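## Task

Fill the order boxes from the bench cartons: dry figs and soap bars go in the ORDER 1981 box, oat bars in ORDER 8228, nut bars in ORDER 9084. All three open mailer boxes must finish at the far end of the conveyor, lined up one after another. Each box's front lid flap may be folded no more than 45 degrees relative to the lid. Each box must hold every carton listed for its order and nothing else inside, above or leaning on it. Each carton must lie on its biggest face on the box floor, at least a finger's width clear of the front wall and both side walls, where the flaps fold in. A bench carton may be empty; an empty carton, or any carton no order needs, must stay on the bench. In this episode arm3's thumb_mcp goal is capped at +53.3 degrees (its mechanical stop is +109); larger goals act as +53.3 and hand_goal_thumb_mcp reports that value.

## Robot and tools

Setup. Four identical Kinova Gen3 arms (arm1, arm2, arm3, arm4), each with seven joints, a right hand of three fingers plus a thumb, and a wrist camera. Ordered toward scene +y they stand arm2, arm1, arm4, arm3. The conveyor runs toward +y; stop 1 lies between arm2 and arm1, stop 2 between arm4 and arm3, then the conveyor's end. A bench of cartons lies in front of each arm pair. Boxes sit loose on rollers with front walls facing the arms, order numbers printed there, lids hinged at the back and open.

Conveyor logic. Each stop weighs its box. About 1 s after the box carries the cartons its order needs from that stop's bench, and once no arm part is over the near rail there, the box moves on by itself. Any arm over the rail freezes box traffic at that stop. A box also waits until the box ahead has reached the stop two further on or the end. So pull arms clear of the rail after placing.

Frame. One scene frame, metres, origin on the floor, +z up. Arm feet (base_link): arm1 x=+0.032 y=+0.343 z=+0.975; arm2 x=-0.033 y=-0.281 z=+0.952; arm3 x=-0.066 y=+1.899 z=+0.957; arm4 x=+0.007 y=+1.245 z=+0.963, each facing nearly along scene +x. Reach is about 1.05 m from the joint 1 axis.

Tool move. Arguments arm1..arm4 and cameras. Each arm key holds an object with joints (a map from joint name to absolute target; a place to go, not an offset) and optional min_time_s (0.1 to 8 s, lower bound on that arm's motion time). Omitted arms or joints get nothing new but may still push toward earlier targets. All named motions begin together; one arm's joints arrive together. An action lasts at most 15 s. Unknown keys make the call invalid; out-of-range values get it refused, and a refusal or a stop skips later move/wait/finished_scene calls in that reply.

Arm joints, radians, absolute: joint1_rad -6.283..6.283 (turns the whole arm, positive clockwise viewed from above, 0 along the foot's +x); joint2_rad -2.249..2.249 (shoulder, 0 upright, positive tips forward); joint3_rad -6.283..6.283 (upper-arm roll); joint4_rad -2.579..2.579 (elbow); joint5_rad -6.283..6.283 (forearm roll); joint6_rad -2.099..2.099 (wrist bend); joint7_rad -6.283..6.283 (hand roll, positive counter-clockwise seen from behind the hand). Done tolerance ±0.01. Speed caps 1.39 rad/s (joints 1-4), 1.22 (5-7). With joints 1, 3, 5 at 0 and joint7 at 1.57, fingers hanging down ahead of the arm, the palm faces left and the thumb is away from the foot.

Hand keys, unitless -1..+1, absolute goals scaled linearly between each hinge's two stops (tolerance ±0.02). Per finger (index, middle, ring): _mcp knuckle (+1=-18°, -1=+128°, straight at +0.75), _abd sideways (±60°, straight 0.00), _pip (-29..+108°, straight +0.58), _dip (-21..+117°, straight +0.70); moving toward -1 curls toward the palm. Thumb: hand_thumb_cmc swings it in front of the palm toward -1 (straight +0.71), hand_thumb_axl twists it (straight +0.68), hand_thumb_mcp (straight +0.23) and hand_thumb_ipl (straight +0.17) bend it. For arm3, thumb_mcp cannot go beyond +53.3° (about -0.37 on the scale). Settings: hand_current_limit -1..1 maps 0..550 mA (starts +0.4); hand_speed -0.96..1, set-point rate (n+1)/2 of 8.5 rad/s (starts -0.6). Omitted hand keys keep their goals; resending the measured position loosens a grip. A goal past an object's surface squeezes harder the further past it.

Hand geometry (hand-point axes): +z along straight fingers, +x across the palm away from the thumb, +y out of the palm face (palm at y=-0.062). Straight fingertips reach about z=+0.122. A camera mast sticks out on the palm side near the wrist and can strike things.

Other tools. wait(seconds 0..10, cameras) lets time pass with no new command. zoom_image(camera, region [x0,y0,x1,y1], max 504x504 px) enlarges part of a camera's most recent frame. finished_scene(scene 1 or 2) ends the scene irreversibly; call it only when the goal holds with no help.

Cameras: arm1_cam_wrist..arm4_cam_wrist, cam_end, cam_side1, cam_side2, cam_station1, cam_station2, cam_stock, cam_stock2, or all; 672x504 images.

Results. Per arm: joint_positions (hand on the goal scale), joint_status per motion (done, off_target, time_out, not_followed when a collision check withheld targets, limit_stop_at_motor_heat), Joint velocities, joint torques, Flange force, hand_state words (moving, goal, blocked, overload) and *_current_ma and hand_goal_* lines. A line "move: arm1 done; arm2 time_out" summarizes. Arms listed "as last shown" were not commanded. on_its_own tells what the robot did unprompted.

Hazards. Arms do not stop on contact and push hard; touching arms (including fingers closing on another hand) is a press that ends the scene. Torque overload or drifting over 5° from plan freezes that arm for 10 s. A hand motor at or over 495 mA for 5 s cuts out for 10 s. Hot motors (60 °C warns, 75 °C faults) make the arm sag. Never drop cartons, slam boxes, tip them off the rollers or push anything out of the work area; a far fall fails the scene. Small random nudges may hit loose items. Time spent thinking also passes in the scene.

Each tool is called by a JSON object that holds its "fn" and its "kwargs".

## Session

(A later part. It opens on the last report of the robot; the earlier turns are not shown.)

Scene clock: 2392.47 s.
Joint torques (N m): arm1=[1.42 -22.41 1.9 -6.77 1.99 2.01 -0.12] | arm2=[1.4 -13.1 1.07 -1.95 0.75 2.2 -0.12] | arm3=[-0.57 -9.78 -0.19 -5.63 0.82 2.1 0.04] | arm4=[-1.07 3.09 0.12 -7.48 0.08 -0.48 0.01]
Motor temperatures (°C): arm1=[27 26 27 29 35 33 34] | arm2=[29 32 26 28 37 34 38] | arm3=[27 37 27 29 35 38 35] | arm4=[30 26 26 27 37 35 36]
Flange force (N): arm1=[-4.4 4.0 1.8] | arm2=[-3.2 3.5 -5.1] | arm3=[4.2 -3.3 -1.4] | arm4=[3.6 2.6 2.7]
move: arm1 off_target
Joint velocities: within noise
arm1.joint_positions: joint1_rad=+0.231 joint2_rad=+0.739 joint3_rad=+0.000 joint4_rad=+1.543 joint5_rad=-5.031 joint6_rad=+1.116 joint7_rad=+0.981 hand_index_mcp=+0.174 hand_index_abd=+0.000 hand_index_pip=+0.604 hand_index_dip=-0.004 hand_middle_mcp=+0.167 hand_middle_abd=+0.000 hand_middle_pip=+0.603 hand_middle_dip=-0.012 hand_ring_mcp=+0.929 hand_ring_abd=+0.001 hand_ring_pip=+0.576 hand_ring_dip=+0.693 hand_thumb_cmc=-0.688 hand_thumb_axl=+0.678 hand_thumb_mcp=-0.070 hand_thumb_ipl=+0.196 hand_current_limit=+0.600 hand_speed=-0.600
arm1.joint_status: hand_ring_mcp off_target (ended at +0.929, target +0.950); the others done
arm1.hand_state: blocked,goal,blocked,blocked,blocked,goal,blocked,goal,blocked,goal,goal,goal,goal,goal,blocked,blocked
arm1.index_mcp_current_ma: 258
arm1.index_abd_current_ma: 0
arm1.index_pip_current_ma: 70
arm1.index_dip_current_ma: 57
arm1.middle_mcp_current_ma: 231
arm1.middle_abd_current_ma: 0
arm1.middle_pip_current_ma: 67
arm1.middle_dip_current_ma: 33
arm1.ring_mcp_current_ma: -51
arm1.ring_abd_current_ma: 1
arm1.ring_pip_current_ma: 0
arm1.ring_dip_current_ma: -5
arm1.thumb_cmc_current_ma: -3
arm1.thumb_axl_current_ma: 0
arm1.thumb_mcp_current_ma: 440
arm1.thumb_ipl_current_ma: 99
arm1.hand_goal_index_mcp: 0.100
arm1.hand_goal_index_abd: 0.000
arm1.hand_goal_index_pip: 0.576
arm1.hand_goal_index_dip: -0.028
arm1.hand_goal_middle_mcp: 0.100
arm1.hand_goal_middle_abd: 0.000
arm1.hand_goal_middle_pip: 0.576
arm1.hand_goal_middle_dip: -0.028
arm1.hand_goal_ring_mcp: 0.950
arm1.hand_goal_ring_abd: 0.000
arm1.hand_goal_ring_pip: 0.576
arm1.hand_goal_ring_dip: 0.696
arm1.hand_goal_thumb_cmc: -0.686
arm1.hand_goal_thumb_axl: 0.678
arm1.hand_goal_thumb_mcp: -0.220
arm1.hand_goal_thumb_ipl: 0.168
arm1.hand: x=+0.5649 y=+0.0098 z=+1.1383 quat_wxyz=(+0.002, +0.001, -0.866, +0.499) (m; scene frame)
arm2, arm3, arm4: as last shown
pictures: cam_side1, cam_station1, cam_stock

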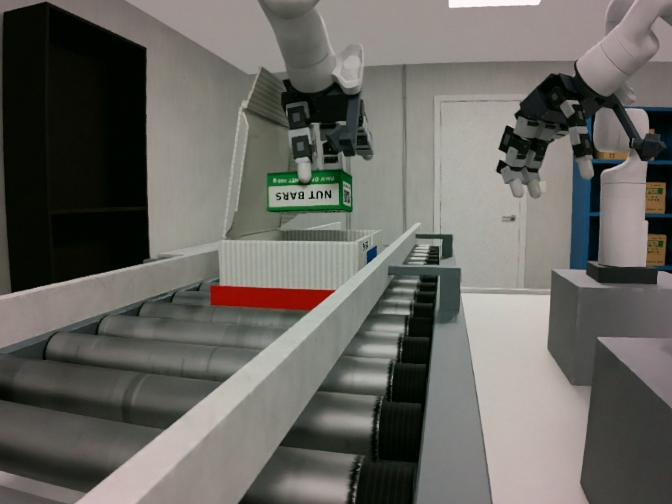

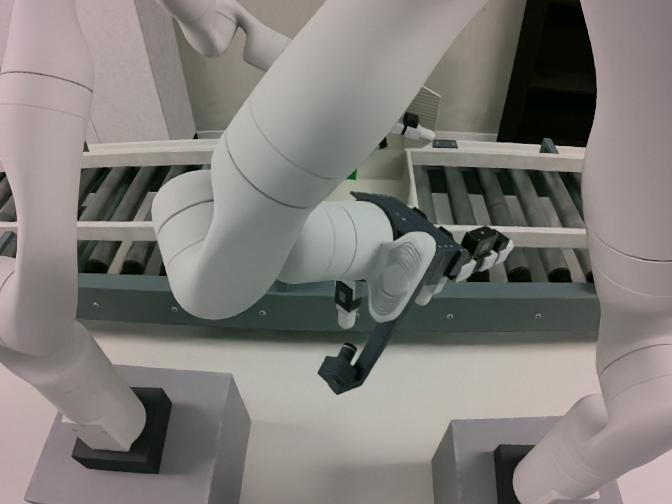

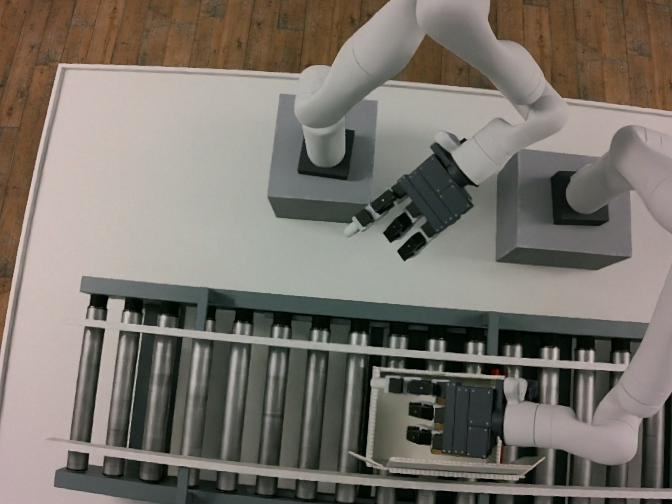

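{"fn": "move", "kwargs": {"arm1": {"joints":{"joint1_rad":0.23107,"joint2_rad":0.87502,"joint3_rad":0,"joint4_rad":1.58282,"joint5_rad":-4.94295,"joint6_rad":1.06809,"joint7_rad":0.78969},"min_time_s":1.8}}}

{"fn": "move", "kwargs": {"arm1": {"joints":{"joint1_rad":0.23107,"joint2_rad":0.922,"joint3_rad":0,"joint4_rad":1.58539,"joint5_rad":-4.91598,"joint6_rad":1.05739,"joint7_rad":0.73431},"min_time_s":1.5}, "cameras": ["cam_side1","cam_stock"]}}

Scene clock: 2416.00 s.
Joint torques (N m): arm1=[1.41 -23.18 2.21 -5.67 1.61 2.44 -0.11] | arm2=[1.45 -13.08 0.98 -1.99 0.75 2.21 -0.16] | arm3=[-0.44 -9.92 -0.25 -5.63 0.86 2.06 0.11] | arm4=[-1.07 3.09 0.15 -7.53 0.08 -0.47 -0.01]
Motor temperatures (°C): arm1=[27 27 27 29 35 33 34] | arm2=[29 31 26 28 37 34 38] | arm3=[27 37 27 29 35 38 35] | arm4=[30 26 26 27 37 35 36]
Flange force (N): arm1=[-3.7 4.6 2.2] | arm2=[-3.2 3.4 -4.9] | arm3=[3.8 -2.6 -1.2] | arm4=[3.6 2.7 3.0]
move: arm1 done
Joint velocities: within noise
arm1.joint_positions: joint1_rad=+0.231 joint2_rad=+0.875 joint3_rad=+0.000 joint4_rad=+1.583 joint5_rad=-4.943 joint6_rad=+1.068 joint7_rad=+0.790 hand_index_mcp=+0.174 hand_index_abd=+0.000 hand_index_pip=+0.604 hand_index_dip=-0.004 hand_middle_mcp=+0.167 hand_middle_abd=+0.000 hand_middle_pip=+0.603 hand_middle_dip=-0.012 hand_ring_mcp=+0.929 hand_ring_abd=+0.001 hand_ring_pip=+0.576 hand_ring_dip=+0.693 hand_thumb_cmc=-0.688 hand_thumb_axl=+0.678 hand_thumb_mcp=-0.070 hand_thumb_ipl=+0.196 hand_current_limit=+0.600 hand_speed=-0.600
arm1.joint_status: all done
arm1.hand_state: blocked,goal,blocked,blocked,blocked,goal,blocked,goal,blocked,goal,goal,goal,goal,goal,blocked,blocked
arm1.index_mcp_current_ma: 258
arm1.index_abd_current_ma: 0
arm1.index_pip_current_ma: 70
arm1.index_dip_current_ma: 57
arm1.middle_mcp_current_ma: 231
arm1.middle_abd_current_ma: 0
arm1.middle_pip_current_ma: 67
arm1.middle_dip_current_ma: 33
arm1.ring_mcp_current_ma: -51
arm1.ring_abd_current_ma: 1
arm1.ring_pip_current_ma: 0
arm1.ring_dip_current_ma: -5
arm1.thumb_cmc_current_ma: -3
arm1.thumb_axl_current_ma: 0
arm1.thumb_mcp_current_ma: 440
arm1.thumb_ipl_current_ma: 99
arm1.hand_goal_index_mcp: 0.100
arm1.hand_goal_index_abd: 0.000
arm1.hand_goal_index_pip: 0.576
arm1.hand_goal_index_dip: -0.028
arm1.hand_goal_middle_mcp: 0.100
arm1.hand_goal_middle_abd: 0.000
arm1.hand_goal_middle_pip: 0.576
arm1.hand_goal_middle_dip: -0.028
arm1.hand_goal_ring_mcp: 0.950
arm1.hand_goal_ring_abd: 0.000
arm1.hand_goal_ring_pip: 0.576
arm1.hand_goal_ring_dip: 0.696
arm1.hand_goal_thumb_cmc: -0.686
arm1.hand_goal_thumb_axl: 0.678
arm1.hand_goal_thumb_mcp: -0.220
arm1.hand_goal_thumb_ipl: 0.168
arm1.hand: x=+0.5645 y=+0.0100 z=+1.0583 quat_wxyz=(+0.002, +0.001, -0.866, +0.499) (m; scene frame)
arm2, arm3, arm4: as last shown
pictures: none

Scene clock: 2417.80 s.
Joint torques (N m): arm1=[1.4 -23.4 2.28 -5.26 1.47 2.56 -0.11] | arm2=[1.4 -13.08 1.12 -1.91 0.81 2.15 -0.1] | arm3=[-0.5 -9.86 -0.23 -5.65 0.82 2.09 0.07] | arm4=[-1.02 3.08 0.12 -7.51 0.06 -0.46 0]
Motor temperatures (°C): arm1=[27 27 27 29 35 33 34] | arm2=[29 31 26 28 37 34 38] | arm3=[27 37 27 29 35 38 35] | arm4=[30 26 26 27 37 35 36]
Flange force (N): arm1=[-3.7 4.8 2.3] | arm2=[-3.1 3.5 -5.4] | arm3=[4.0 -2.9 -1.2] | arm4=[3.6 2.5 2.9]
move: arm1 done
Joint velocities: within noise
arm1.joint_positions: joint1_rad=+0.231 joint2_rad=+0.922 joint3_rad=+0.000 joint4_rad=+1.585 joint5_rad=-4.916 joint6_rad=+1.057 joint7_rad=+0.734 hand_index_mcp=+0.174 hand_index_abd=+0.000 hand_index_pip=+0.604 hand_index_dip=-0.004 hand_middle_mcp=+0.167 hand_middle_abd=+0.000 hand_middle_pip=+0.603 hand_middle_dip=-0.012 hand_ring_mcp=+0.929 hand_ring_abd=+0.001 hand_ring_pip=+0.576 hand_ring_dip=+0.693 hand_thumb_cmc=-0.688 hand_thumb_axl=+0.678 hand_thumb_mcp=-0.070 hand_thumb_ipl=+0.196 hand_current_limit=+0.600 hand_speed=-0.600
arm1.joint_status: all done
arm1.hand_state: blocked,goal,blocked,blocked,blocked,goal,blocked,goal,blocked,goal,goal,goal,goal,goal,blocked,blocked
arm1.index_mcp_current_ma: 258
arm1.index_abd_current_ma: 0
arm1.index_pip_current_ma: 70
arm1.index_dip_current_ma: 57
arm1.middle_mcp_current_ma: 231
arm1.middle_abd_current_ma: 0
arm1.middle_pip_current_ma: 67
arm1.middle_dip_current_ma: 33
arm1.ring_mcp_current_ma: -51
arm1.ring_abd_current_ma: 1
arm1.ring_pip_current_ma: 0
arm1.ring_dip_current_ma: -5
arm1.thumb_cmc_current_ma: -3
arm1.thumb_axl_current_ma: 0
arm1.thumb_mcp_current_ma: 440
arm1.thumb_ipl_current_ma: 99
arm1.hand_goal_index_mcp: 0.100
arm1.hand_goal_index_abd: 0.000
arm1.hand_goal_index_pip: 0.576
arm1.hand_goal_index_dip: -0.028
arm1.hand_goal_middle_mcp: 0.100
arm1.hand_goal_middle_abd: 0.000
arm1.hand_goal_middle_pip: 0.576
arm1.hand_goal_middle_dip: -0.028
arm1.hand_goal_ring_mcp: 0.950
arm1.hand_goal_ring_abd: 0.000
arm1.hand_goal_ring_pip: 0.576
arm1.hand_goal_ring_dip: 0.696
arm1.hand_goal_thumb_cmc: -0.686
arm1.hand_goal_thumb_axl: 0.678
arm1.hand_goal_thumb_mcp: -0.220
arm1.hand_goal_thumb_ipl: 0.168
arm1.hand: x=+0.5644 y=+0.0101 z=+1.0333 quat_wxyz=(+0.002, +0.001, -0.866, +0.499) (m; scene frame)
arm2, arm3, arm4: as last shown
pictures: cam_side1, cam_stock

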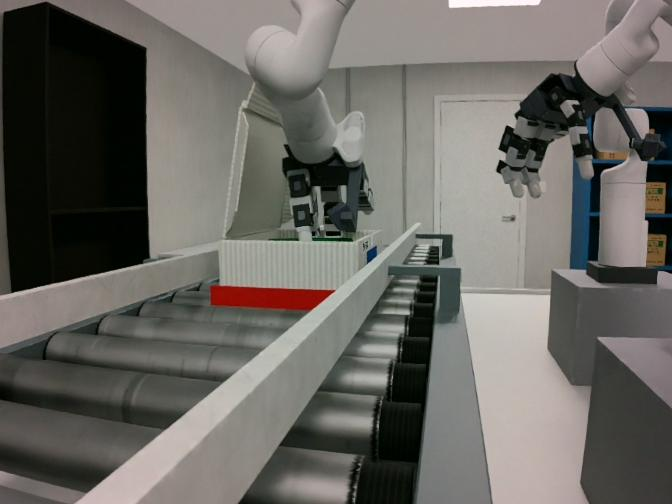

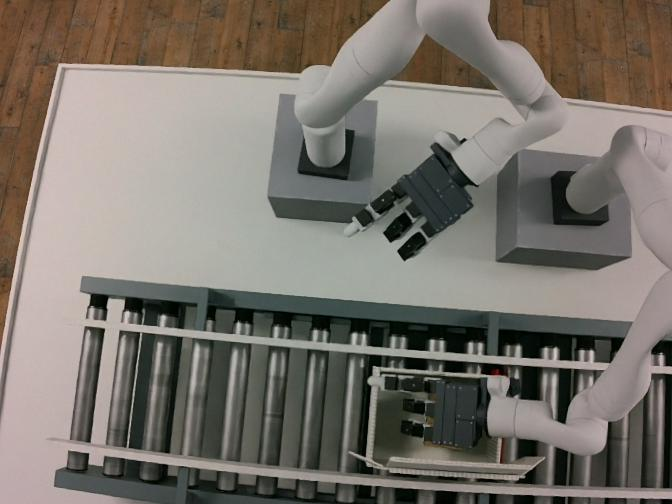

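{"fn": "move", "kwargs": {"arm1": {"joints":{"joint1_rad":0.23107,"joint2_rad":0.9408,"joint3_rad":0,"joint4_rad":1.585,"joint5_rad":-4.9057,"joint6_rad":1.0538,"joint7_rad":0.7135},"min_time_s":1.0}}}

{"fn": "move", "kwargs": {"arm1": {"joints":{"joint1_rad":0.23107,"joint2_rad":0.9471,"joint3_rad":0,"joint4_rad":1.58486,"joint5_rad":-4.90231,"joint6_rad":1.05257,"joint7_rad":0.70654},"min_time_s":1.0}}}

Scene clock: 2426.13 s.
Joint torques (N m): arm1=[1.38 -23.5 2.27 -5.12 1.47 2.59 -0.09] | arm2=[1.49 -13.04 1.01 -1.85 0.81 2.17 -0.06] | arm3=[-0.47 -9.95 -0.2 -5.63 0.83 2.12 0.05] | arm4=[-1.1 3.1 0.11 -7.54 0.08 -0.46 0]
Motor temperatures (°C): arm1=[27 27 27 29 35 33 34] | arm2=[29 31 26 28 37 34 38] | arm3=[27 37 27 29 35 38 35] | arm4=[30 26 26 27 37 35 36]
Flange force (N): arm1=[-3.7 4.8 2.4] | arm2=[-3.1 3.5 -5.5] | arm3=[3.8 -2.8 -1.1] | arm4=[3.6 2.6 3.1]
move: arm1 done
Joint velocities: within noise
arm1.joint_positions: joint1_rad=+0.231 joint2_rad=+0.941 joint3_rad=+0.000 joint4_rad=+1.585 joint5_rad=-4.906 joint6_rad=+1.054 joint7_rad=+0.714 hand_index_mcp=+0.174 hand_index_abd=+0.000 hand_index_pip=+0.604 hand_index_dip=-0.004 hand_middle_mcp=+0.167 hand_middle_abd=+0.000 hand_middle_pip=+0.603 hand_middle_dip=-0.012 hand_ring_mcp=+0.929 hand_ring_abd=+0.001 hand_ring_pip=+0.576 hand_ring_dip=+0.693 hand_thumb_cmc=-0.688 hand_thumb_axl=+0.678 hand_thumb_mcp=-0.070 hand_thumb_ipl=+0.196 hand_current_limit=+0.600 hand_speed=-0.600
arm1.joint_status: all done
arm1.hand_state: blocked,goal,blocked,blocked,blocked,goal,blocked,goal,blocked,goal,goal,goal,goal,goal,blocked,blocked
arm1.index_mcp_current_ma: 258
arm1.index_abd_current_ma: 0
arm1.index_pip_current_ma: 70
arm1.index_dip_current_ma: 57
arm1.middle_mcp_current_ma: 231
arm1.middle_abd_current_ma: 0
arm1.middle_pip_current_ma: 67
arm1.middle_dip_current_ma: 33
arm1.ring_mcp_current_ma: -51
arm1.ring_abd_current_ma: 1
arm1.ring_pip_current_ma: 0
arm1.ring_dip_current_ma: -5
arm1.thumb_cmc_current_ma: -3
arm1.thumb_axl_current_ma: 0
arm1.thumb_mcp_current_ma: 440
arm1.thumb_ipl_current_ma: 99
arm1.hand_goal_index_mcp: 0.100
arm1.hand_goal_index_abd: 0.000
arm1.hand_goal_index_pip: 0.576
arm1.hand_goal_index_dip: -0.028
arm1.hand_goal_middle_mcp: 0.100
arm1.hand_goal_middle_abd: 0.000
arm1.hand_goal_middle_pip: 0.576
arm1.hand_goal_middle_dip: -0.028
arm1.hand_goal_ring_mcp: 0.950
arm1.hand_goal_ring_abd: 0.000
arm1.hand_goal_ring_pip: 0.576
arm1.hand_goal_ring_dip: 0.696
arm1.hand_goal_thumb_cmc: -0.686
arm1.hand_goal_thumb_axl: 0.678
arm1.hand_goal_thumb_mcp: -0.220
arm1.hand_goal_thumb_ipl: 0.168
arm1.hand: x=+0.5644 y=+0.0101 z=+1.0236 quat_wxyz=(+0.002, +0.001, -0.866, +0.499) (m; scene frame)
arm2, arm3, arm4: as last shown
pictures: none

Scene clock: 2427.43 s.
Joint torques (N m): arm1=[1.83 -22.71 2.55 -4.98 1.52 2.57 -0.17] | arm2=[1.45 -13.05 1.02 -1.98 0.76 2.2 -0.09] | arm3=[-0.44 -9.84 -0.28 -5.7 0.87 2.09 0.1] | arm4=[-1.09 3.09 0.12 -7.52 0.05 -0.48 0.02]
Motor temperatures (°C): arm1=[27 27 27 29 35 33 34] | arm2=[29 31 26 28 37 34 38] | arm3=[27 37 27 29 35 38 35] | arm4=[30 26 26 27 37 35 36]
Flange force (N): arm1=[-3.4 3.8 0.6] | arm2=[-3.0 3.5 -5.0] | arm3=[4.0 -2.7 -1.5] | arm4=[3.6 2.6 2.9]
move: arm1 done
Joint velocities: within noise
arm1.joint_positions: joint1_rad=+0.231 joint2_rad=+0.947 joint3_rad=+0.000 joint4_rad=+1.585 joint5_rad=-4.902 joint6_rad=+1.053 joint7_rad=+0.707 hand_index_mcp=+0.174 hand_index_abd=+0.000 hand_index_pip=+0.604 hand_index_dip=-0.004 hand_middle_mcp=+0.167 hand_middle_abd=+0.000 hand_middle_pip=+0.603 hand_middle_dip=-0.012 hand_ring_mcp=+0.929 hand_ring_abd=+0.001 hand_ring_pip=+0.576 hand_ring_dip=+0.693 hand_thumb_cmc=-0.688 hand_thumb_axl=+0.678 hand_thumb_mcp=-0.070 hand_thumb_ipl=+0.196 hand_current_limit=+0.600 hand_speed=-0.600
arm1.joint_status: all done
arm1.hand_state: blocked,goal,blocked,blocked,blocked,goal,blocked,goal,blocked,goal,goal,goal,goal,goal,blocked,blocked
arm1.index_mcp_current_ma: 258
arm1.index_abd_current_ma: 0
arm1.index_pip_current_ma: 70
arm1.index_dip_current_ma: 57
arm1.middle_mcp_current_ma: 231
arm1.middle_abd_current_ma: 0
arm1.middle_pip_current_ma: 67
arm1.middle_dip_current_ma: 34
arm1.ring_mcp_current_ma: -51
arm1.ring_abd_current_ma: 1
arm1.ring_pip_current_ma: 0
arm1.ring_dip_current_ma: -5
arm1.thumb_cmc_current_ma: -3
arm1.thumb_axl_current_ma: 0
arm1.thumb_mcp_current_ma: 440
arm1.thumb_ipl_current_ma: 99
arm1.hand_goal_index_mcp: 0.100
arm1.hand_goal_index_abd: 0.000
arm1.hand_goal_index_pip: 0.576
arm1.hand_goal_index_dip: -0.028
arm1.hand_goal_middle_mcp: 0.100
arm1.hand_goal_middle_abd: 0.000
arm1.hand_goal_middle_pip: 0.576
arm1.hand_goal_middle_dip: -0.028
arm1.hand_goal_ring_mcp: 0.950
arm1.hand_goal_ring_abd: 0.000
arm1.hand_goal_ring_pip: 0.576
arm1.hand_goal_ring_dip: 0.696
arm1.hand_goal_thumb_cmc: -0.686
arm1.hand_goal_thumb_axl: 0.678
arm1.hand_goal_thumb_mcp: -0.220
arm1.hand_goal_thumb_ipl: 0.168
arm1.hand: x=+0.5644 y=+0.0101 z=+1.0203 quat_wxyz=(+0.002, +0.001, -0.867, +0.499) (m; scene frame)
arm2, arm3, arm4: as last shown
pictures: none

{"fn": "move", "kwargs": {"arm1": {"joints":{"joint1_rad":0.23107,"joint2_rad":0.9510,"joint3_rad":0,"joint4_rad":1.5846,"joint5_rad":-4.9003,"joint6_rad":1.0519,"joint7_rad":0.7024},"min_time_s":0.8}, "cameras": ["cam_side1","cam_stock"]}}

Scene clock: 2433.63 s.
Joint torques (N m): arm1=[2.34 -19.72 2.37 -4.44 1.37 1.81 -0.33] | arm2=[1.48 -13.15 0.99 -1.81 0.8 2.13 -0.09] | arm3=[-0.54 -9.84 -0.19 -5.62 0.82 2.08 0.1] | arm4=[-1.09 3.08 0.15 -7.49 0.07 -0.47 0.04]
Motor temperatures (°C): arm1=[27 27 27 29 35 33 34] | arm2=[29 31 26 28 37 34 38] | arm3=[27 37 27 29 35 38 35] | arm4=[30 26 26 27 37 35 36]
Flange force (N): arm1=[-2.3 -0.7 -4.2] | arm2=[-3.5 3.7 -5.7] | arm3=[4.1 -2.8 -1.1] | arm4=[3.5 2.8 2.8]
move: arm1 done
Joint velocities: within noise
arm1.joint_positions: joint1_rad=+0.231 joint2_rad=+0.951 joint3_rad=+0.000 joint4_rad=+1.585 joint5_rad=-4.900 joint6_rad=+1.052 joint7_rad=+0.702 hand_index_mcp=+0.174 hand_index_abd=+0.001 hand_index_pip=+0.604 hand_index_dip=-0.004 hand_middle_mcp=+0.165 hand_middle_abd=+0.000 hand_middle_pip=+0.603 hand_middle_dip=-0.012 hand_ring_mcp=+0.929 hand_ring_abd=+0.001 hand_ring_pip=+0.576 hand_ring_dip=+0.693 hand_thumb_cmc=-0.688 hand_thumb_axl=+0.678 hand_thumb_mcp=-0.070 hand_thumb_ipl=+0.196 hand_current_limit=+0.600 hand_speed=-0.600
arm1.joint_status: all done
arm1.hand_state: blocked,goal,blocked,blocked,blocked,goal,blocked,goal,blocked,goal,goal,goal,goal,goal,blocked,blocked
arm1.index_mcp_current_ma: 258
arm1.index_abd_current_ma: 1
arm1.index_pip_current_ma: 71
arm1.index_dip_current_ma: 57
arm1.middle_mcp_current_ma: 222
arm1.middle_abd_current_ma: 0
arm1.middle_pip_current_ma: 67
arm1.middle_dip_current_ma: 34
arm1.ring_mcp_current_ma: -51
arm1.ring_abd_current_ma: 1
arm1.ring_pip_current_ma: 0
arm1.ring_dip_current_ma: -5
arm1.thumb_cmc_current_ma: -3
arm1.thumb_axl_current_ma: 0
arm1.thumb_mcp_current_ma: 440
arm1.thumb_ipl_current_ma: 99
arm1.hand_goal_index_mcp: 0.100
arm1.hand_goal_index_abd: 0.000
arm1.hand_goal_index_pip: 0.576
arm1.hand_goal_index_dip: -0.028
arm1.hand_goal_middle_mcp: 0.100
arm1.hand_goal_middle_abd: 0.000
arm1.hand_goal_middle_pip: 0.576
arm1.hand_goal_middle_dip: -0.028
arm1.hand_goal_ring_mcp: 0.950
arm1.hand_goal_ring_abd: 0.000
arm1.hand_goal_ring_pip: 0.576
arm1.hand_goal_ring_dip: 0.696
arm1.hand_goal_thumb_cmc: -0.686
arm1.hand_goal_thumb_axl: 0.678
arm1.hand_goal_thumb_mcp: -0.220
arm1.hand_goal_thumb_ipl: 0.168
arm1.hand: x=+0.5643 y=+0.0101 z=+1.0183 quat_wxyz=(+0.002, +0.001, -0.867, +0.499) (m; scene frame)
arm2, arm3, arm4: as last shown
pictures: cam_side1, cam_stock

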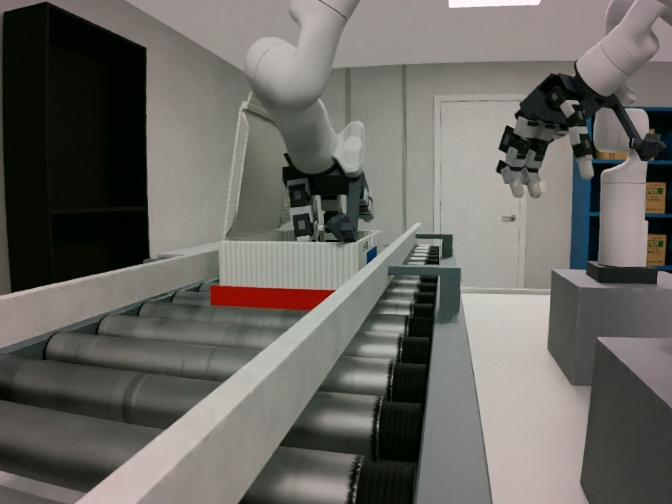

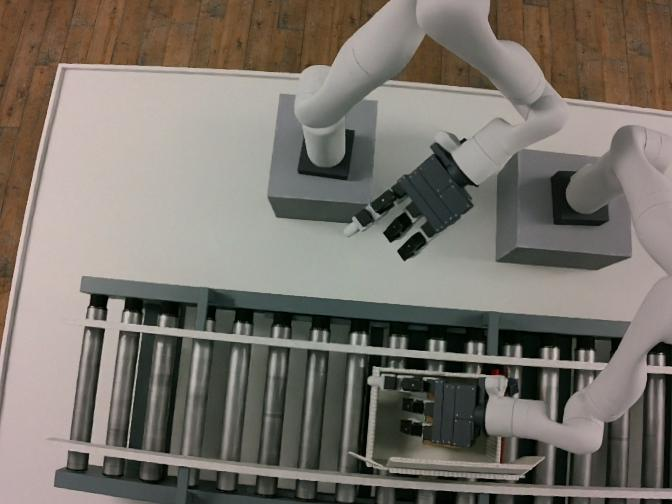

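{"fn": "move", "kwargs": {"arm1": {"joints":{"hand_index_mcp":0.26,"hand_middle_mcp":0.25,"hand_thumb_mcp":-0.04,"hand_speed":-0.85}}}}

{"fn": "move", "kwargs": {"arm1": {"joints":{"hand_index_mcp":0.3,"hand_middle_mcp":0.3,"hand_thumb_mcp":0.0,"hand_speed":-0.6}}}}

{"fn": "move", "kwargs": {"arm1": {"joints":{"joint1_rad":0.23107,"joint2_rad":0.922,"joint3_rad":0,"joint4_rad":1.58539,"joint5_rad":-4.91598,"joint6_rad":1.05739,"joint7_rad":0.73431},"min_time_s":1.2}}}

{"fn": "move", "kwargs": {"arm1": {"joints":{"joint1_rad":0.23107,"joint2_rad":0.73871,"joint3_rad":0,"joint4_rad":1.54282,"joint5_rad":-5.0313,"joint6_rad":1.11607,"joint7_rad":0.98093},"min_time_s":1.8}, "cameras": ["cam_side1","cam_stock","cam_station1"]}}

Scene clock: 2444.47 s.
Joint torques (N m): arm1=[2.02 -19.84 2.1 -4.27 1.25 1.87 -0.39] | arm2=[1.52 -13.14 1.09 -1.94 0.8 2.17 -0.15] | arm3=[-0.51 -9.87 -0.2 -5.64 0.84 2.04 0.04] | arm4=[-1.09 3.11 0.15 -7.53 0.08 -0.49 0]
Motor temperatures (°C): arm1=[27 27 27 29 35 33 34] | arm2=[29 31 26 28 37 34 38] | arm3=[27 37 27 29 35 38 35] | arm4=[30 26 26 27 37 35 36]
Flange force (N): arm1=[-3.0 -1.0 -3.1] | arm2=[-3.1 3.6 -5.4] | arm3=[3.9 -2.9 -1.4] | arm4=[3.6 2.7 2.9]
move: arm1 done
Joint velocities: within noise
arm1.joint_positions: joint1_rad=+0.231 joint2_rad=+0.951 joint3_rad=+0.000 joint4_rad=+1.585 joint5_rad=-4.900 joint6_rad=+1.052 joint7_rad=+0.702 hand_index_mcp=+0.247 hand_index_abd=+0.001 hand_index_pip=+0.578 hand_index_dip=-0.024 hand_middle_mcp=+0.237 hand_middle_abd=+0.000 hand_middle_pip=+0.578 hand_middle_dip=-0.025 hand_ring_mcp=+0.929 hand_ring_abd=+0.001 hand_ring_pip=+0.576 hand_ring_dip=+0.693 hand_thumb_cmc=-0.686 hand_thumb_axl=+0.678 hand_thumb_mcp=-0.043 hand_thumb_ipl=+0.170 hand_current_limit=+0.600 hand_speed=-0.850
arm1.joint_status: all done
arm1.hand_state: goal,goal,goal,goal,goal,goal,goal,goal,blocked,goal,goal,goal,goal,goal,goal,goal
arm1.index_mcp_current_ma: -27
arm1.index_abd_current_ma: 1
arm1.index_pip_current_ma: 2
arm1.index_dip_current_ma: 5
arm1.middle_mcp_current_ma: -28
arm1.middle_abd_current_ma: 0
arm1.middle_pip_current_ma: 3
arm1.middle_dip_current_ma: 4
arm1.ring_mcp_current_ma: -51
arm1.ring_abd_current_ma: 1
arm1.ring_pip_current_ma: 0
arm1.ring_dip_current_ma: -5
arm1.thumb_cmc_current_ma: 0
arm1.thumb_axl_current_ma: 0
arm1.thumb_mcp_current_ma: -5
arm1.thumb_ipl_current_ma: 4
arm1.hand_goal_index_mcp: 0.260
arm1.hand_goal_index_abd: 0.000
arm1.hand_goal_index_pip: 0.576
arm1.hand_goal_index_dip: -0.028
arm1.hand_goal_middle_mcp: 0.250
arm1.hand_goal_middle_abd: 0.000
arm1.hand_goal_middle_pip: 0.576
arm1.hand_goal_middle_dip: -0.028
arm1.hand_goal_ring_mcp: 0.950
arm1.hand_goal_ring_abd: 0.000
arm1.hand_goal_ring_pip: 0.576
arm1.hand_goal_ring_dip: 0.696
arm1.hand_goal_thumb_cmc: -0.686
arm1.hand_goal_thumb_axl: 0.678
arm1.hand_goal_thumb_mcp: -0.040
arm1.hand_goal_thumb_ipl: 0.168
arm1.hand: x=+0.5644 y=+0.0101 z=+1.0183 quat_wxyz=(+0.002, +0.001, -0.867, +0.499) (m; scene frame)
arm2, arm3, arm4: as last shown
pictures: none

Scene clock: 2444.97 s.
Joint torques (N m): arm1=[2.06 -19.79 2.14 -4.3 1.23 1.93 -0.38] | arm2=[1.52 -13.05 1.04 -1.94 0.77 2.2 -0.14] | arm3=[-0.42 -9.82 -0.24 -5.67 0.86 2.08 0.05] | arm4=[-1.04 3.07 0.07 -7.46 0.11 -0.5 0]
Motor temperatures (°C): arm1=[27 27 27 29 35 33 34] | arm2=[29 31 26 28 37 34 38] | arm3=[27 37 27 29 35 38 35] | arm4=[30 26 26 27 37 35 36]
Flange force (N): arm1=[-2.7 -1.0 -3.2] | arm2=[-3.1 3.4 -5.3] | arm3=[3.9 -3.0 -1.7] | arm4=[3.6 2.4 2.6]
move: arm1 done
Joint velocities: within noise
arm1.joint_positions: joint1_rad=+0.231 joint2_rad=+0.951 joint3_rad=+0.000 joint4_rad=+1.585 joint5_rad=-4.900 joint6_rad=+1.052 joint7_rad=+0.702 hand_index_mcp=+0.287 hand_index_abd=+0.001 hand_index_pip=+0.577 hand_index_dip=-0.024 hand_middle_mcp=+0.286 hand_middle_abd=+0.000 hand_middle_pip=+0.578 hand_middle_dip=-0.025 hand_ring_mcp=+0.929 hand_ring_abd=+0.001 hand_ring_pip=+0.576 hand_ring_dip=+0.693 hand_thumb_cmc=-0.686 hand_thumb_axl=+0.678 hand_thumb_mcp=-0.004 hand_thumb_ipl=+0.170 hand_current_limit=+0.600 hand_speed=-0.600
arm1.joint_status: all done
arm1.hand_state: goal,goal,goal,goal,goal,goal,goal,goal,blocked,goal,goal,goal,goal,goal,goal,goal
arm1.index_mcp_current_ma: -29
arm1.index_abd_current_ma: 1
arm1.index_pip_current_ma: 2
arm1.index_dip_current_ma: 5
arm1.middle_mcp_current_ma: -32
arm1.middle_abd_current_ma: 0
arm1.middle_pip_current_ma: 2
arm1.middle_dip_current_ma: 4
arm1.ring_mcp_current_ma: -51
arm1.ring_abd_current_ma: 1
arm1.ring_pip_current_ma: 0
arm1.ring_dip_current_ma: -5
arm1.thumb_cmc_current_ma: 0
arm1.thumb_axl_current_ma: 0
arm1.thumb_mcp_current_ma: -8
arm1.thumb_ipl_current_ma: 3
arm1.hand_goal_index_mcp: 0.300
arm1.hand_goal_index_abd: 0.000
arm1.hand_goal_index_pip: 0.576
arm1.hand_goal_index_dip: -0.028
arm1.hand_goal_middle_mcp: 0.300
arm1.hand_goal_middle_abd: 0.000
arm1.hand_goal_middle_pip: 0.576
arm1.hand_goal_middle_dip: -0.028
arm1.hand_goal_ring_mcp: 0.950
arm1.hand_goal_ring_abd: 0.000
arm1.hand_goal_ring_pip: 0.576
arm1.hand_goal_ring_dip: 0.696
arm1.hand_goal_thumb_cmc: -0.686
arm1.hand_goal_thumb_axl: 0.678
arm1.hand_goal_thumb_mcp: 0.000
arm1.hand_goal_thumb_ipl: 0.168
arm1.hand: x=+0.5644 y=+0.0101 z=+1.0183 quat_wxyz=(+0.002, +0.001, -0.867, +0.499) (m; scene frame)
arm2.joint_positions: joint1_rad=+4.711 joint2_rad=+0.477 joint3_rad=+0.000 joint4_rad=+2.005 joint5_rad=+0.641 joint6_rad=+1.559 joint7_rad=+0.437 hand_index_mcp=+0.289 hand_index_abd=-0.001 hand_index_pip=+0.578 hand_index_dip=-0.025 hand_middle_mcp=+0.288 hand_middle_abd=-0.001 hand_middle_pip=+0.577 hand_middle_dip=-0.025 hand_ring_mcp=+0.931 hand_ring_abd=+0.000 hand_ring_pip=+0.576 hand_ring_dip=+0.692 hand_thumb_cmc=-0.684 hand_thumb_axl=+0.678 hand_thumb_mcp=-0.003 hand_thumb_ipl=+0.170 hand_current_limit=+0.600 hand_speed=-0.600
arm2.joint_status: not commanded
arm2.hand_state: goal,goal,goal,goal,goal,goal,goal,goal,goal,goal,goal,goal,goal,goal,goal,goal
arm2.index_mcp_current_ma: -5
arm2.index_abd_current_ma: 0
arm2.index_pip_current_ma: 0
arm2.index_dip_current_ma: 0
arm2.middle_mcp_current_ma: -6
arm2.middle_abd_current_ma: 0
arm2.middle_pip_current_ma: 0
arm2.middle_dip_current_ma: 1
arm2.ring_mcp_current_ma: -13
arm2.ring_abd_current_ma: 0
arm2.ring_pip_current_ma: 0
arm2.ring_dip_current_ma: -1
arm2.thumb_cmc_current_ma: 0
arm2.thumb_axl_current_ma: 0
arm2.thumb_mcp_current_ma: -1
arm2.thumb_ipl_current_ma: 0
arm2.hand_goal_index_mcp: 0.300
arm2.hand_goal_index_abd: 0.000
arm2.hand_goal_index_pip: 0.576
arm2.hand_goal_index_dip: -0.028
arm2.hand_goal_middle_mcp: 0.300
arm2.hand_goal_middle_abd: 0.000
arm2.hand_goal_middle_pip: 0.576
arm2.hand_goal_middle_dip: -0.028
arm2.hand_goal_ring_mcp: 0.950
arm2.hand_goal_ring_abd: 0.000
arm2.hand_goal_ring_pip: 0.576
arm2.hand_goal_ring_dip: 0.696
arm2.hand_goal_thumb_cmc: -0.686
arm2.hand_goal_thumb_axl: 0.678
arm2.hand_goal_thumb_mcp: 0.000
arm2.hand_goal_thumb_ipl: 0.168
arm2.hand: x=+0.1762 y=-0.0529 z=+1.1399 quat_wxyz=(-0.171, +0.295, -0.818, +0.464) (m; scene frame)
arm3.joint_positions: joint1_rad=+0.422 joint2_rad=+0.297 joint3_rad=+0.000 joint4_rad=+2.356 joint5_rad=+1.841 joint6_rad=+0.835 joint7_rad=+0.550 hand_index_mcp=+0.297 hand_index_abd=-0.002 hand_index_pip=+0.578 hand_index_dip=-0.025 hand_middle_mcp=+0.297 hand_middle_abd=-0.002 hand_middle_pip=+0.578 hand_middle_dip=-0.025 hand_ring_mcp=+0.777 hand_ring_abd=-0.003 hand_ring_pip=+0.574 hand_ring_dip=+0.693 hand_thumb_cmc=-0.687 hand_thumb_axl=+0.676 hand_thumb_mcp=+0.441 hand_thumb_ipl=+0.169 hand_current_limit=+0.600 hand_speed=-0.600
arm3.joint_status: not commanded
arm3.hand_state: goal,goal,goal,goal,goal,goal,goal,goal,blocked,goal,goal,goal,goal,goal,goal,goal
arm3.index_mcp_current_ma: -1
arm3.index_abd_current_ma: 0
arm3.index_pip_current_ma: 0
arm3.index_dip_current_ma: 1
arm3.middle_mcp_current_ma: -1
arm3.middle_abd_current_ma: 0
arm3.middle_pip_current_ma: 0
arm3.middle_dip_current_ma: 1
arm3.ring_mcp_current_ma: -22
arm3.ring_abd_current_ma: -1
arm3.ring_pip_current_ma: 0
arm3.ring_dip_current_ma: -1
arm3.thumb_cmc_current_ma: 0
arm3.thumb_axl_current_ma: 0
arm3.thumb_mcp_current_ma: -7
arm3.thumb_ipl_current_ma: 0
arm3.hand_goal_index_mcp: 0.300
arm3.hand_goal_index_abd: 0.000
arm3.hand_goal_index_pip: 0.576
arm3.hand_goal_index_dip: -0.028
arm3.hand_goal_middle_mcp: 0.300
arm3.hand_goal_middle_abd: 0.000
arm3.hand_goal_middle_pip: 0.576
arm3.hand_goal_middle_dip: -0.028
arm3.hand_goal_ring_mcp: 0.800
arm3.hand_goal_ring_abd: 0.000
arm3.hand_goal_ring_pip: 0.576
arm3.hand_goal_ring_dip: 0.696
arm3.hand_goal_thumb_cmc: -0.686
arm3.hand_goal_thumb_axl: 0.678
arm3.hand_goal_thumb_mcp: 0.450
arm3.hand_goal_thumb_ipl: 0.168
arm3.hand: x=+0.2003 y=+1.5283 z=+1.1398 quat_wxyz=(+0.022, -0.038, +0.867, -0.497) (m; scene frame)
arm4.joint_positions: joint1_rad=+0.203 joint2_rad=-0.457 joint3_rad=-0.040 joint4_rad=+1.429 joint5_rad=-0.014 joint6_rad=+2.054 joint7_rad=+1.867 hand_index_mcp=+0.753 hand_index_abd=+0.000 hand_index_pip=+0.577 hand_index_dip=+0.696 hand_middle_mcp=+0.753 hand_middle_abd=+0.000 hand_middle_pip=+0.577 hand_middle_dip=+0.696 hand_ring_mcp=+0.753 hand_ring_abd=+0.000 hand_ring_pip=+0.577 hand_ring_dip=+0.696 hand_thumb_cmc=+0.714 hand_thumb_axl=+0.677 hand_thumb_mcp=+0.223 hand_thumb_ipl=+0.168 hand_current_limit=+0.400 hand_speed=-0.600
arm4.joint_status: not commanded
arm4.hand_state: goal,goal,goal,goal,goal,goal,goal,goal,goal,goal,goal,goal,goal,goal,goal,goal
arm4.index_mcp_current_ma: -3
arm4.index_abd_current_ma: 0
arm4.index_pip_current_ma: 2
arm4.index_dip_current_ma: 0
arm4.middle_mcp_current_ma: -3
arm4.middle_abd_current_ma: 0
arm4.middle_pip_current_ma: 2
arm4.middle_dip_current_ma: 0
arm4.ring_mcp_current_ma: -3
arm4.ring_abd_current_ma: 0
arm4.ring_pip_current_ma: 2
arm4.ring_dip_current_ma: 0
arm4.thumb_cmc_current_ma: 1
arm4.thumb_axl_current_ma: -3
arm4.thumb_mcp_current_ma: -12
arm4.thumb_ipl_current_ma: -1
arm4.hand_goal_index_mcp: 0.754
arm4.hand_goal_index_abd: 0.000
arm4.hand_goal_index_pip: 0.576
arm4.hand_goal_index_dip: 0.696
arm4.hand_goal_middle_mcp: 0.754
arm4.hand_goal_middle_abd: 0.000
arm4.hand_goal_middle_pip: 0.576
arm4.hand_goal_middle_dip: 0.696
arm4.hand_goal_ring_mcp: 0.754
arm4.hand_goal_ring_abd: 0.000
arm4.hand_goal_ring_pip: 0.576
arm4.hand_goal_ring_dip: 0.696
arm4.hand_goal_thumb_cmc: 0.714
arm4.hand_goal_thumb_axl: 0.678
arm4.hand_goal_thumb_mcp: 0.226
arm4.hand_goal_thumb_ipl: 0.168
arm4.hand: x=+0.1117 y=+1.3204 z=+1.5016 quat_wxyz=(+0.057, -0.143, +0.988, -0.018) (m; scene frame)
pictures: none

Scene clock: 2446.47 s.
Joint torques (N m): arm1=[1.41 -21.84 1.86 -4.64 1.21 2.18 -0.1] | arm2=[1.5 -13.1 1.03 -1.9 0.72 2.2 -0.06] | arm3=[-0.54 -9.74 -0.24 -5.65 0.9 2.08 0.07] | arm4=[-1.08 3.1 0.1 -7.51 0.08 -0.45 0.01]
Motor temperatures (°C): arm1=[27 27 27 29 35 33 34] | arm2=[29 31 26 28 37 34 38] | arm3=[27 37 27 29 35 38 35] | arm4=[30 26 26 27 37 35 36]
Flange force (N): arm1=[-3.7 2.3 0.9] | arm2=[-3.1 3.6 -5.2] | arm3=[4.0 -3.3 -1.7] | arm4=[3.6 2.6 3.0]
move: arm1 done
Joint velocities: within noise
arm1.joint_positions: joint1_rad=+0.231 joint2_rad=+0.922 joint3_rad=+0.000 joint4_rad=+1.585 joint5_rad=-4.916 joint6_rad=+1.057 joint7_rad=+0.734 hand_index_mcp=+0.287 hand_index_abd=+0.001 hand_index_pip=+0.577 hand_index_dip=-0.024 hand_middle_mcp=+0.286 hand_middle_abd=+0.000 hand_middle_pip=+0.578 hand_middle_dip=-0.025 hand_ring_mcp=+0.929 hand_ring_abd=+0.001 hand_ring_pip=+0.576 hand_ring_dip=+0.693 hand_thumb_cmc=-0.686 hand_thumb_axl=+0.678 hand_thumb_mcp=-0.004 hand_thumb_ipl=+0.170 hand_current_limit=+0.600 hand_speed=-0.600
arm1.joint_status: all done
arm1.hand_state: goal,goal,goal,goal,goal,goal,goal,goal,blocked,goal,goal,goal,goal,goal,goal,goal
arm1.index_mcp_current_ma: -29
arm1.index_abd_current_ma: 1
arm1.index_pip_current_ma: 2
arm1.index_dip_current_ma: 5
arm1.middle_mcp_current_ma: -32
arm1.middle_abd_current_ma: 0
arm1.middle_pip_current_ma: 2
arm1.middle_dip_current_ma: 4
arm1.ring_mcp_current_ma: -51
arm1.ring_abd_current_ma: 1
arm1.ring_pip_current_ma: 0
arm1.ring_dip_current_ma: -5
arm1.thumb_cmc_current_ma: 0
arm1.thumb_axl_current_ma: 0
arm1.thumb_mcp_current_ma: -8
arm1.thumb_ipl_current_ma: 3
arm1.hand_goal_index_mcp: 0.300
arm1.hand_goal_index_abd: 0.000
arm1.hand_goal_index_pip: 0.576
arm1.hand_goal_index_dip: -0.028
arm1.hand_goal_middle_mcp: 0.300
arm1.hand_goal_middle_abd: 0.000
arm1.hand_goal_middle_pip: 0.576
arm1.hand_goal_middle_dip: -0.028
arm1.hand_goal_ring_mcp: 0.950
arm1.hand_goal_ring_abd: 0.000
arm1.hand_goal_ring_pip: 0.576
arm1.hand_goal_ring_dip: 0.696
arm1.hand_goal_thumb_cmc: -0.686
arm1.hand_goal_thumb_axl: 0.678
arm1.hand_goal_thumb_mcp: 0.000
arm1.hand_goal_thumb_ipl: 0.168
arm1.hand: x=+0.5644 y=+0.0101 z=+1.0333 quat_wxyz=(+0.002, +0.001, -0.866, +0.499) (m; scene frame)
arm2, arm3, arm4: as last shown
pictures: none

Scene clock: 2448.60 s.
Joint torques (N m): arm1=[1.43 -20.89 1.56 -6.05 1.63 1.72 -0.07] | arm2=[1.48 -13.08 0.99 -1.92 0.78 2.2 -0.2] | arm3=[-0.46 -9.8 -0.29 -5.64 0.87 2.09 0.07] | arm4=[-1.09 3.06 0.16 -7.5 0.07 -0.48 0.01]
Motor temperatures (°C): arm1=[27 27 27 29 35 33 34] | arm2=[29 31 26 28 37 34 38] | arm3=[27 37 27 29 35 38 35] | arm4=[30 26 26 27 37 35 36]
Flange force (N): arm1=[-4.2 1.8 0.4] | arm2=[-3.3 3.3 -5.3] | arm3=[3.9 -3.1 -1.6] | arm4=[3.5 2.7 2.8]
move: arm1 done
Joint velocities: within noise
arm1.joint_positions: joint1_rad=+0.231 joint2_rad=+0.739 joint3_rad=+0.000 joint4_rad=+1.543 joint5_rad=-5.031 joint6_rad=+1.116 joint7_rad=+0.981 hand_index_mcp=+0.287 hand_index_abd=+0.001 hand_index_pip=+0.577 hand_index_dip=-0.024 hand_middle_mcp=+0.286 hand_middle_abd=+0.000 hand_middle_pip=+0.578 hand_middle_dip=-0.025 hand_ring_mcp=+0.929 hand_ring_abd=+0.001 hand_ring_pip=+0.576 hand_ring_dip=+0.693 hand_thumb_cmc=-0.686 hand_thumb_axl=+0.678 hand_thumb_mcp=-0.004 hand_thumb_ipl=+0.170 hand_current_limit=+0.600 hand_speed=-0.600
arm1.joint_status: all done
arm1.hand_state: goal,goal,goal,goal,goal,goal,goal,goal,blocked,goal,goal,goal,goal,goal,goal,goal
arm1.index_mcp_current_ma: -29
arm1.index_abd_current_ma: 1
arm1.index_pip_current_ma: 2
arm1.index_dip_current_ma: 5
arm1.middle_mcp_current_ma: -32
arm1.middle_abd_current_ma: 0
arm1.middle_pip_current_ma: 2
arm1.middle_dip_current_ma: 4
arm1.ring_mcp_current_ma: -51
arm1.ring_abd_current_ma: 1
arm1.ring_pip_current_ma: 0
arm1.ring_dip_current_ma: -5
arm1.thumb_cmc_current_ma: 0
arm1.thumb_axl_current_ma: 0
arm1.thumb_mcp_current_ma: -8
arm1.thumb_ipl_current_ma: 3
arm1.hand_goal_index_mcp: 0.300
arm1.hand_goal_index_abd: 0.000
arm1.hand_goal_index_pip: 0.576
arm1.hand_goal_index_dip: -0.028
arm1.hand_goal_middle_mcp: 0.300
arm1.hand_goal_middle_abd: 0.000
arm1.hand_goal_middle_pip: 0.576
arm1.hand_goal_middle_dip: -0.028
arm1.hand_goal_ring_mcp: 0.950
arm1.hand_goal_ring_abd: 0.000
arm1.hand_goal_ring_pip: 0.576
arm1.hand_goal_ring_dip: 0.696
arm1.hand_goal_thumb_cmc: -0.686
arm1.hand_goal_thumb_axl: 0.678
arm1.hand_goal_thumb_mcp: 0.000
arm1.hand_goal_thumb_ipl: 0.168
arm1.hand: x=+0.5649 y=+0.0098 z=+1.1383 quat_wxyz=(+0.002, +0.001, -0.867, +0.499) (m; scene frame)
arm2, arm3, arm4: as last shown
pictures: cam_side1, cam_station1, cam_stock

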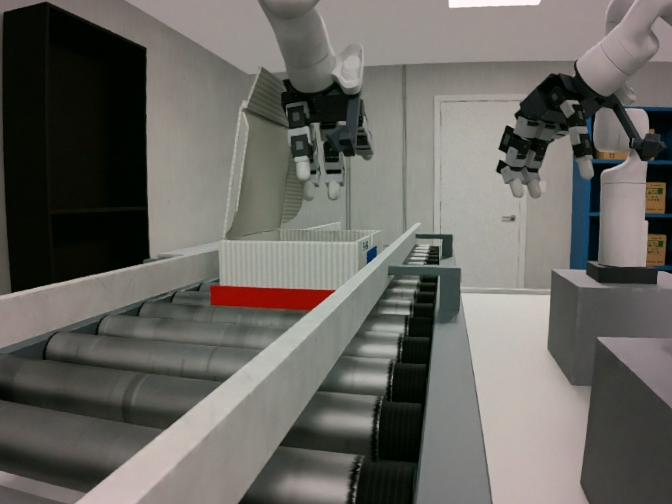

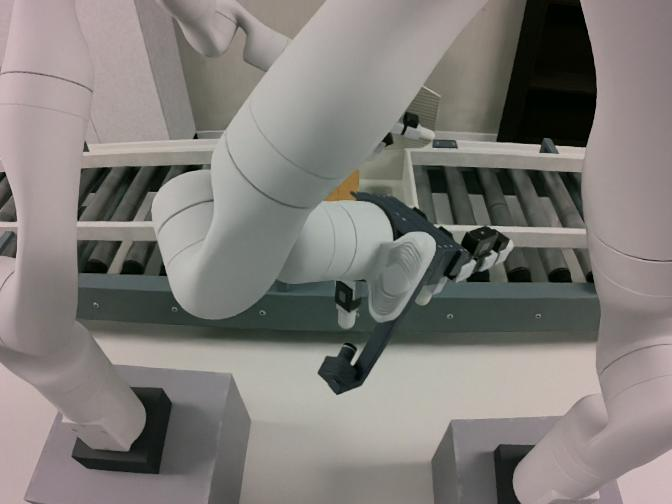

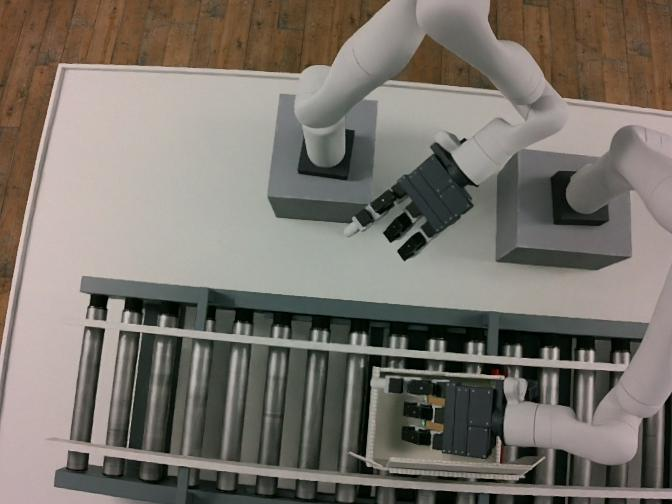

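{"fn": "move", "kwargs": {"cameras": ["arm1_cam_wrist"]}}

Scene clock: 2452.40 s.
Joint torques (N m): arm1=[1.4 -20.86 1.52 -6.01 1.62 1.75 -0.05] | arm2=[1.53 -13.15 1.01 -1.88 0.8 2.21 -0.11] | arm3=[-0.39 -9.76 -0.23 -5.61 0.88 2.16 0.11] | arm4=[-1.08 3.09 0.13 -7.53 0.09 -0.48 0.01]
Motor temperatures (°C): arm1=[27 27 27 29 35 33 34] | arm2=[29 31 26 28 37 34 38] | arm3=[27 37 27 29 35 38 35] | arm4=[30 26 26 27 37 35 36]
Flange force (N): arm1=[-4.2 1.7 0.5] | arm2=[-3.2 3.7 -5.4] | arm3=[3.9 -3.1 -1.7] | arm4=[3.6 2.7 2.9]
Joint velocities: within noise
arm1.joint_positions: joint1_rad=+0.231 joint2_rad=+0.739 joint3_rad=+0.000 joint4_rad=+1.543 joint5_rad=-5.031 joint6_rad=+1.116 joint7_rad=+0.981 hand_index_mcp=+0.287 hand_index_abd=+0.001 hand_index_pip=+0.577 hand_index_dip=-0.024 hand_middle_mcp=+0.286 hand_middle_abd=+0.000 hand_middle_pip=+0.578 hand_middle_dip=-0.025 hand_ring_mcp=+0.929 hand_ring_abd=+0.001 hand_ring_pip=+0.576 hand_ring_dip=+0.693 hand_thumb_cmc=-0.686 hand_thumb_axl=+0.678 hand_thumb_mcp=-0.004 hand_thumb_ipl=+0.170 hand_current_limit=+0.600 hand_speed=-0.600
arm1.joint_status: all done
arm1.hand_state: goal,goal,goal,goal,goal,goal,goal,goal,blocked,goal,goal,goal,goal,goal,goal,goal
arm1.index_mcp_current_ma: -29
arm1.index_abd_current_ma: 1
arm1.index_pip_current_ma: 2
arm1.index_dip_current_ma: 5
arm1.middle_mcp_current_ma: -32
arm1.middle_abd_current_ma: 0
arm1.middle_pip_current_ma: 2
arm1.middle_dip_current_ma: 4
arm1.ring_mcp_current_ma: -51
arm1.ring_abd_current_ma: 1
arm1.ring_pip_current_ma: 0
arm1.ring_dip_current_ma: -5
arm1.thumb_cmc_current_ma: 0
arm1.thumb_axl_current_ma: 0
arm1.thumb_mcp_current_ma: -8
arm1.thumb_ipl_current_ma: 3
arm1.hand_goal_index_mcp: 0.300
arm1.hand_goal_index_abd: 0.000
arm1.hand_goal_index_pip: 0.576
arm1.hand_goal_index_dip: -0.028
arm1.hand_goal_middle_mcp: 0.300
arm1.hand_goal_middle_abd: 0.000
arm1.hand_goal_middle_pip: 0.576
arm1.hand_goal_middle_dip: -0.028
arm1.hand_goal_ring_mcp: 0.950
arm1.hand_goal_ring_abd: 0.000
arm1.hand_goal_ring_pip: 0.576
arm1.hand_goal_ring_dip: 0.696
arm1.hand_goal_thumb_cmc: -0.686
arm1.hand_goal_thumb_axl: 0.678
arm1.hand_goal_thumb_mcp: 0.000
arm1.hand_goal_thumb_ipl: 0.168
arm1.hand: x=+0.5649 y=+0.0098 z=+1.1383 quat_wxyz=(+0.002, +0.001, -0.867, +0.499) (m; scene frame)
arm2.joint_positions: joint1_rad=+4.711 joint2_rad=+0.477 joint3_rad=+0.000 joint4_rad=+2.005 joint5_rad=+0.641 joint6_rad=+1.559 joint7_rad=+0.437 hand_index_mcp=+0.289 hand_index_abd=-0.001 hand_index_pip=+0.578 hand_index_dip=-0.025 hand_middle_mcp=+0.288 hand_middle_abd=-0.001 hand_middle_pip=+0.577 hand_middle_dip=-0.025 hand_ring_mcp=+0.931 hand_ring_abd=+0.000 hand_ring_pip=+0.576 hand_ring_dip=+0.692 hand_thumb_cmc=-0.684 hand_thumb_axl=+0.678 hand_thumb_mcp=-0.003 hand_thumb_ipl=+0.170 hand_current_limit=+0.600 hand_speed=-0.600
arm2.joint_status: not commanded
arm2.hand_state: goal,goal,goal,goal,goal,goal,goal,goal,goal,goal,goal,goal,goal,goal,goal,goal
arm2.index_mcp_current_ma: -5
arm2.index_abd_current_ma: 0
arm2.index_pip_current_ma: 0
arm2.index_dip_current_ma: 0
arm2.middle_mcp_current_ma: -6
arm2.middle_abd_current_ma: 0
arm2.middle_pip_current_ma: 0
arm2.middle_dip_current_ma: 1
arm2.ring_mcp_current_ma: -13
arm2.ring_abd_current_ma: 0
arm2.ring_pip_current_ma: 0
arm2.ring_dip_current_ma: -1
arm2.thumb_cmc_current_ma: 0
arm2.thumb_axl_current_ma: 0
arm2.thumb_mcp_current_ma: -1
arm2.thumb_ipl_current_ma: 0
arm2.hand_goal_index_mcp: 0.300
arm2.hand_goal_index_abd: 0.000
arm2.hand_goal_index_pip: 0.576
arm2.hand_goal_index_dip: -0.028
arm2.hand_goal_middle_mcp: 0.300
arm2.hand_goal_middle_abd: 0.000
arm2.hand_goal_middle_pip: 0.576
arm2.hand_goal_middle_dip: -0.028
arm2.hand_goal_ring_mcp: 0.950
arm2.hand_goal_ring_abd: 0.000
arm2.hand_goal_ring_pip: 0.576
arm2.hand_goal_ring_dip: 0.696
arm2.hand_goal_thumb_cmc: -0.686
arm2.hand_goal_thumb_axl: 0.678
arm2.hand_goal_thumb_mcp: 0.000
arm2.hand_goal_thumb_ipl: 0.168
arm2.hand: x=+0.1762 y=-0.0529 z=+1.1399 quat_wxyz=(-0.171, +0.295, -0.818, +0.464) (m; scene frame)
arm3.joint_positions: joint1_rad=+0.422 joint2_rad=+0.297 joint3_rad=+0.000 joint4_rad=+2.356 joint5_rad=+1.841 joint6_rad=+0.835 joint7_rad=+0.550 hand_index_mcp=+0.297 hand_index_abd=-0.002 hand_index_pip=+0.578 hand_index_dip=-0.025 hand_middle_mcp=+0.297 hand_middle_abd=-0.002 hand_middle_pip=+0.578 hand_middle_dip=-0.025 hand_ring_mcp=+0.777 hand_ring_abd=-0.003 hand_ring_pip=+0.574 hand_ring_dip=+0.693 hand_thumb_cmc=-0.687 hand_thumb_axl=+0.676 hand_thumb_mcp=+0.441 hand_thumb_ipl=+0.169 hand_current_limit=+0.600 hand_speed=-0.600
arm3.joint_status: not commanded
arm3.hand_state: goal,goal,goal,goal,goal,goal,goal,goal,blocked,goal,goal,goal,goal,goal,goal,goal
arm3.index_mcp_current_ma: -1
arm3.index_abd_current_ma: 0
arm3.index_pip_current_ma: 0
arm3.index_dip_current_ma: 1
arm3.middle_mcp_current_ma: -1
arm3.middle_abd_current_ma: 0
arm3.middle_pip_current_ma: 0
arm3.middle_dip_current_ma: 1
arm3.ring_mcp_current_ma: -22
arm3.ring_abd_current_ma: -1
arm3.ring_pip_current_ma: 0
arm3.ring_dip_current_ma: -1
arm3.thumb_cmc_current_ma: 0
arm3.thumb_axl_current_ma: 0
arm3.thumb_mcp_current_ma: -7
arm3.thumb_ipl_current_ma: 0
arm3.hand_goal_index_mcp: 0.300
arm3.hand_goal_index_abd: 0.000
arm3.hand_goal_index_pip: 0.576
arm3.hand_goal_index_dip: -0.028
arm3.hand_goal_middle_mcp: 0.300
arm3.hand_goal_middle_abd: 0.000
arm3.hand_goal_middle_pip: 0.576
arm3.hand_goal_middle_dip: -0.028
arm3.hand_goal_ring_mcp: 0.800
arm3.hand_goal_ring_abd: 0.000
arm3.hand_goal_ring_pip: 0.576
arm3.hand_goal_ring_dip: 0.696
arm3.hand_goal_thumb_cmc: -0.686
arm3.hand_goal_thumb_axl: 0.678
arm3.hand_goal_thumb_mcp: 0.450
arm3.hand_goal_thumb_ipl: 0.168
arm3.hand: x=+0.2003 y=+1.5283 z=+1.1398 quat_wxyz=(+0.022, -0.038, +0.867, -0.497) (m; scene frame)
arm4.joint_positions: joint1_rad=+0.203 joint2_rad=-0.457 joint3_rad=-0.040 joint4_rad=+1.429 joint5_rad=-0.014 joint6_rad=+2.054 joint7_rad=+1.867 hand_index_mcp=+0.753 hand_index_abd=+0.000 hand_index_pip=+0.577 hand_index_dip=+0.696 hand_middle_mcp=+0.753 hand_middle_abd=+0.000 hand_middle_pip=+0.577 hand_middle_dip=+0.696 hand_ring_mcp=+0.753 hand_ring_abd=+0.000 hand_ring_pip=+0.577 hand_ring_dip=+0.696 hand_thumb_cmc=+0.714 hand_thumb_axl=+0.677 hand_thumb_mcp=+0.223 hand_thumb_ipl=+0.168 hand_current_limit=+0.400 hand_speed=-0.600
arm4.joint_status: not commanded
arm4.hand_state: goal,goal,goal,goal,goal,goal,goal,goal,goal,goal,goal,goal,goal,goal,goal,goal
arm4.index_mcp_current_ma: -3
arm4.index_abd_current_ma: 0
arm4.index_pip_current_ma: 2
arm4.index_dip_current_ma: 0
arm4.middle_mcp_current_ma: -3
arm4.middle_abd_current_ma: 0
arm4.middle_pip_current_ma: 2
arm4.middle_dip_current_ma: 0
arm4.ring_mcp_current_ma: -3
arm4.ring_abd_current_ma: 0
arm4.ring_pip_current_ma: 2
arm4.ring_dip_current_ma: 0
arm4.thumb_cmc_current_ma: 1
arm4.thumb_axl_current_ma: -3
arm4.thumb_mcp_current_ma: -12
arm4.thumb_ipl_current_ma: -1
arm4.hand_goal_index_mcp: 0.754
arm4.hand_goal_index_abd: 0.000
arm4.hand_goal_index_pip: 0.576
arm4.hand_goal_index_dip: 0.696
arm4.hand_goal_middle_mcp: 0.754
arm4.hand_goal_middle_abd: 0.000
arm4.hand_goal_middle_pip: 0.576
arm4.hand_goal_middle_dip: 0.696
arm4.hand_goal_ring_mcp: 0.754
arm4.hand_goal_ring_abd: 0.000
arm4.hand_goal_ring_pip: 0.576
arm4.hand_goal_ring_dip: 0.696
arm4.hand_goal_thumb_cmc: 0.714
arm4.hand_goal_thumb_axl: 0.678
arm4.hand_goal_thumb_mcp: 0.226
arm4.hand_goal_thumb_ipl: 0.168
arm4.hand: x=+0.1117 y=+1.3204 z=+1.5016 quat_wxyz=(+0.057, -0.143, +0.988, -0.018) (m; scene frame)
pictures: arm1_cam_wrist
camera_calibration:
arm1_cam_wrist: T_world_to_cam=[[0.787999, 0.274363, -0.551165, 0.218311], [0.426948, 0.401486, 0.810261, -1.21827], [0.443591, -0.873804, 0.199232, -0.35032], [0, 0, 0, 1]] pos_world=[0.503511, 0.123114, 1.17724]

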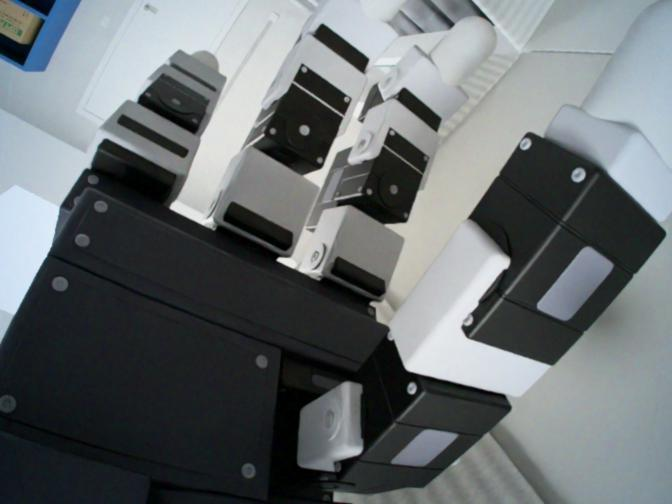

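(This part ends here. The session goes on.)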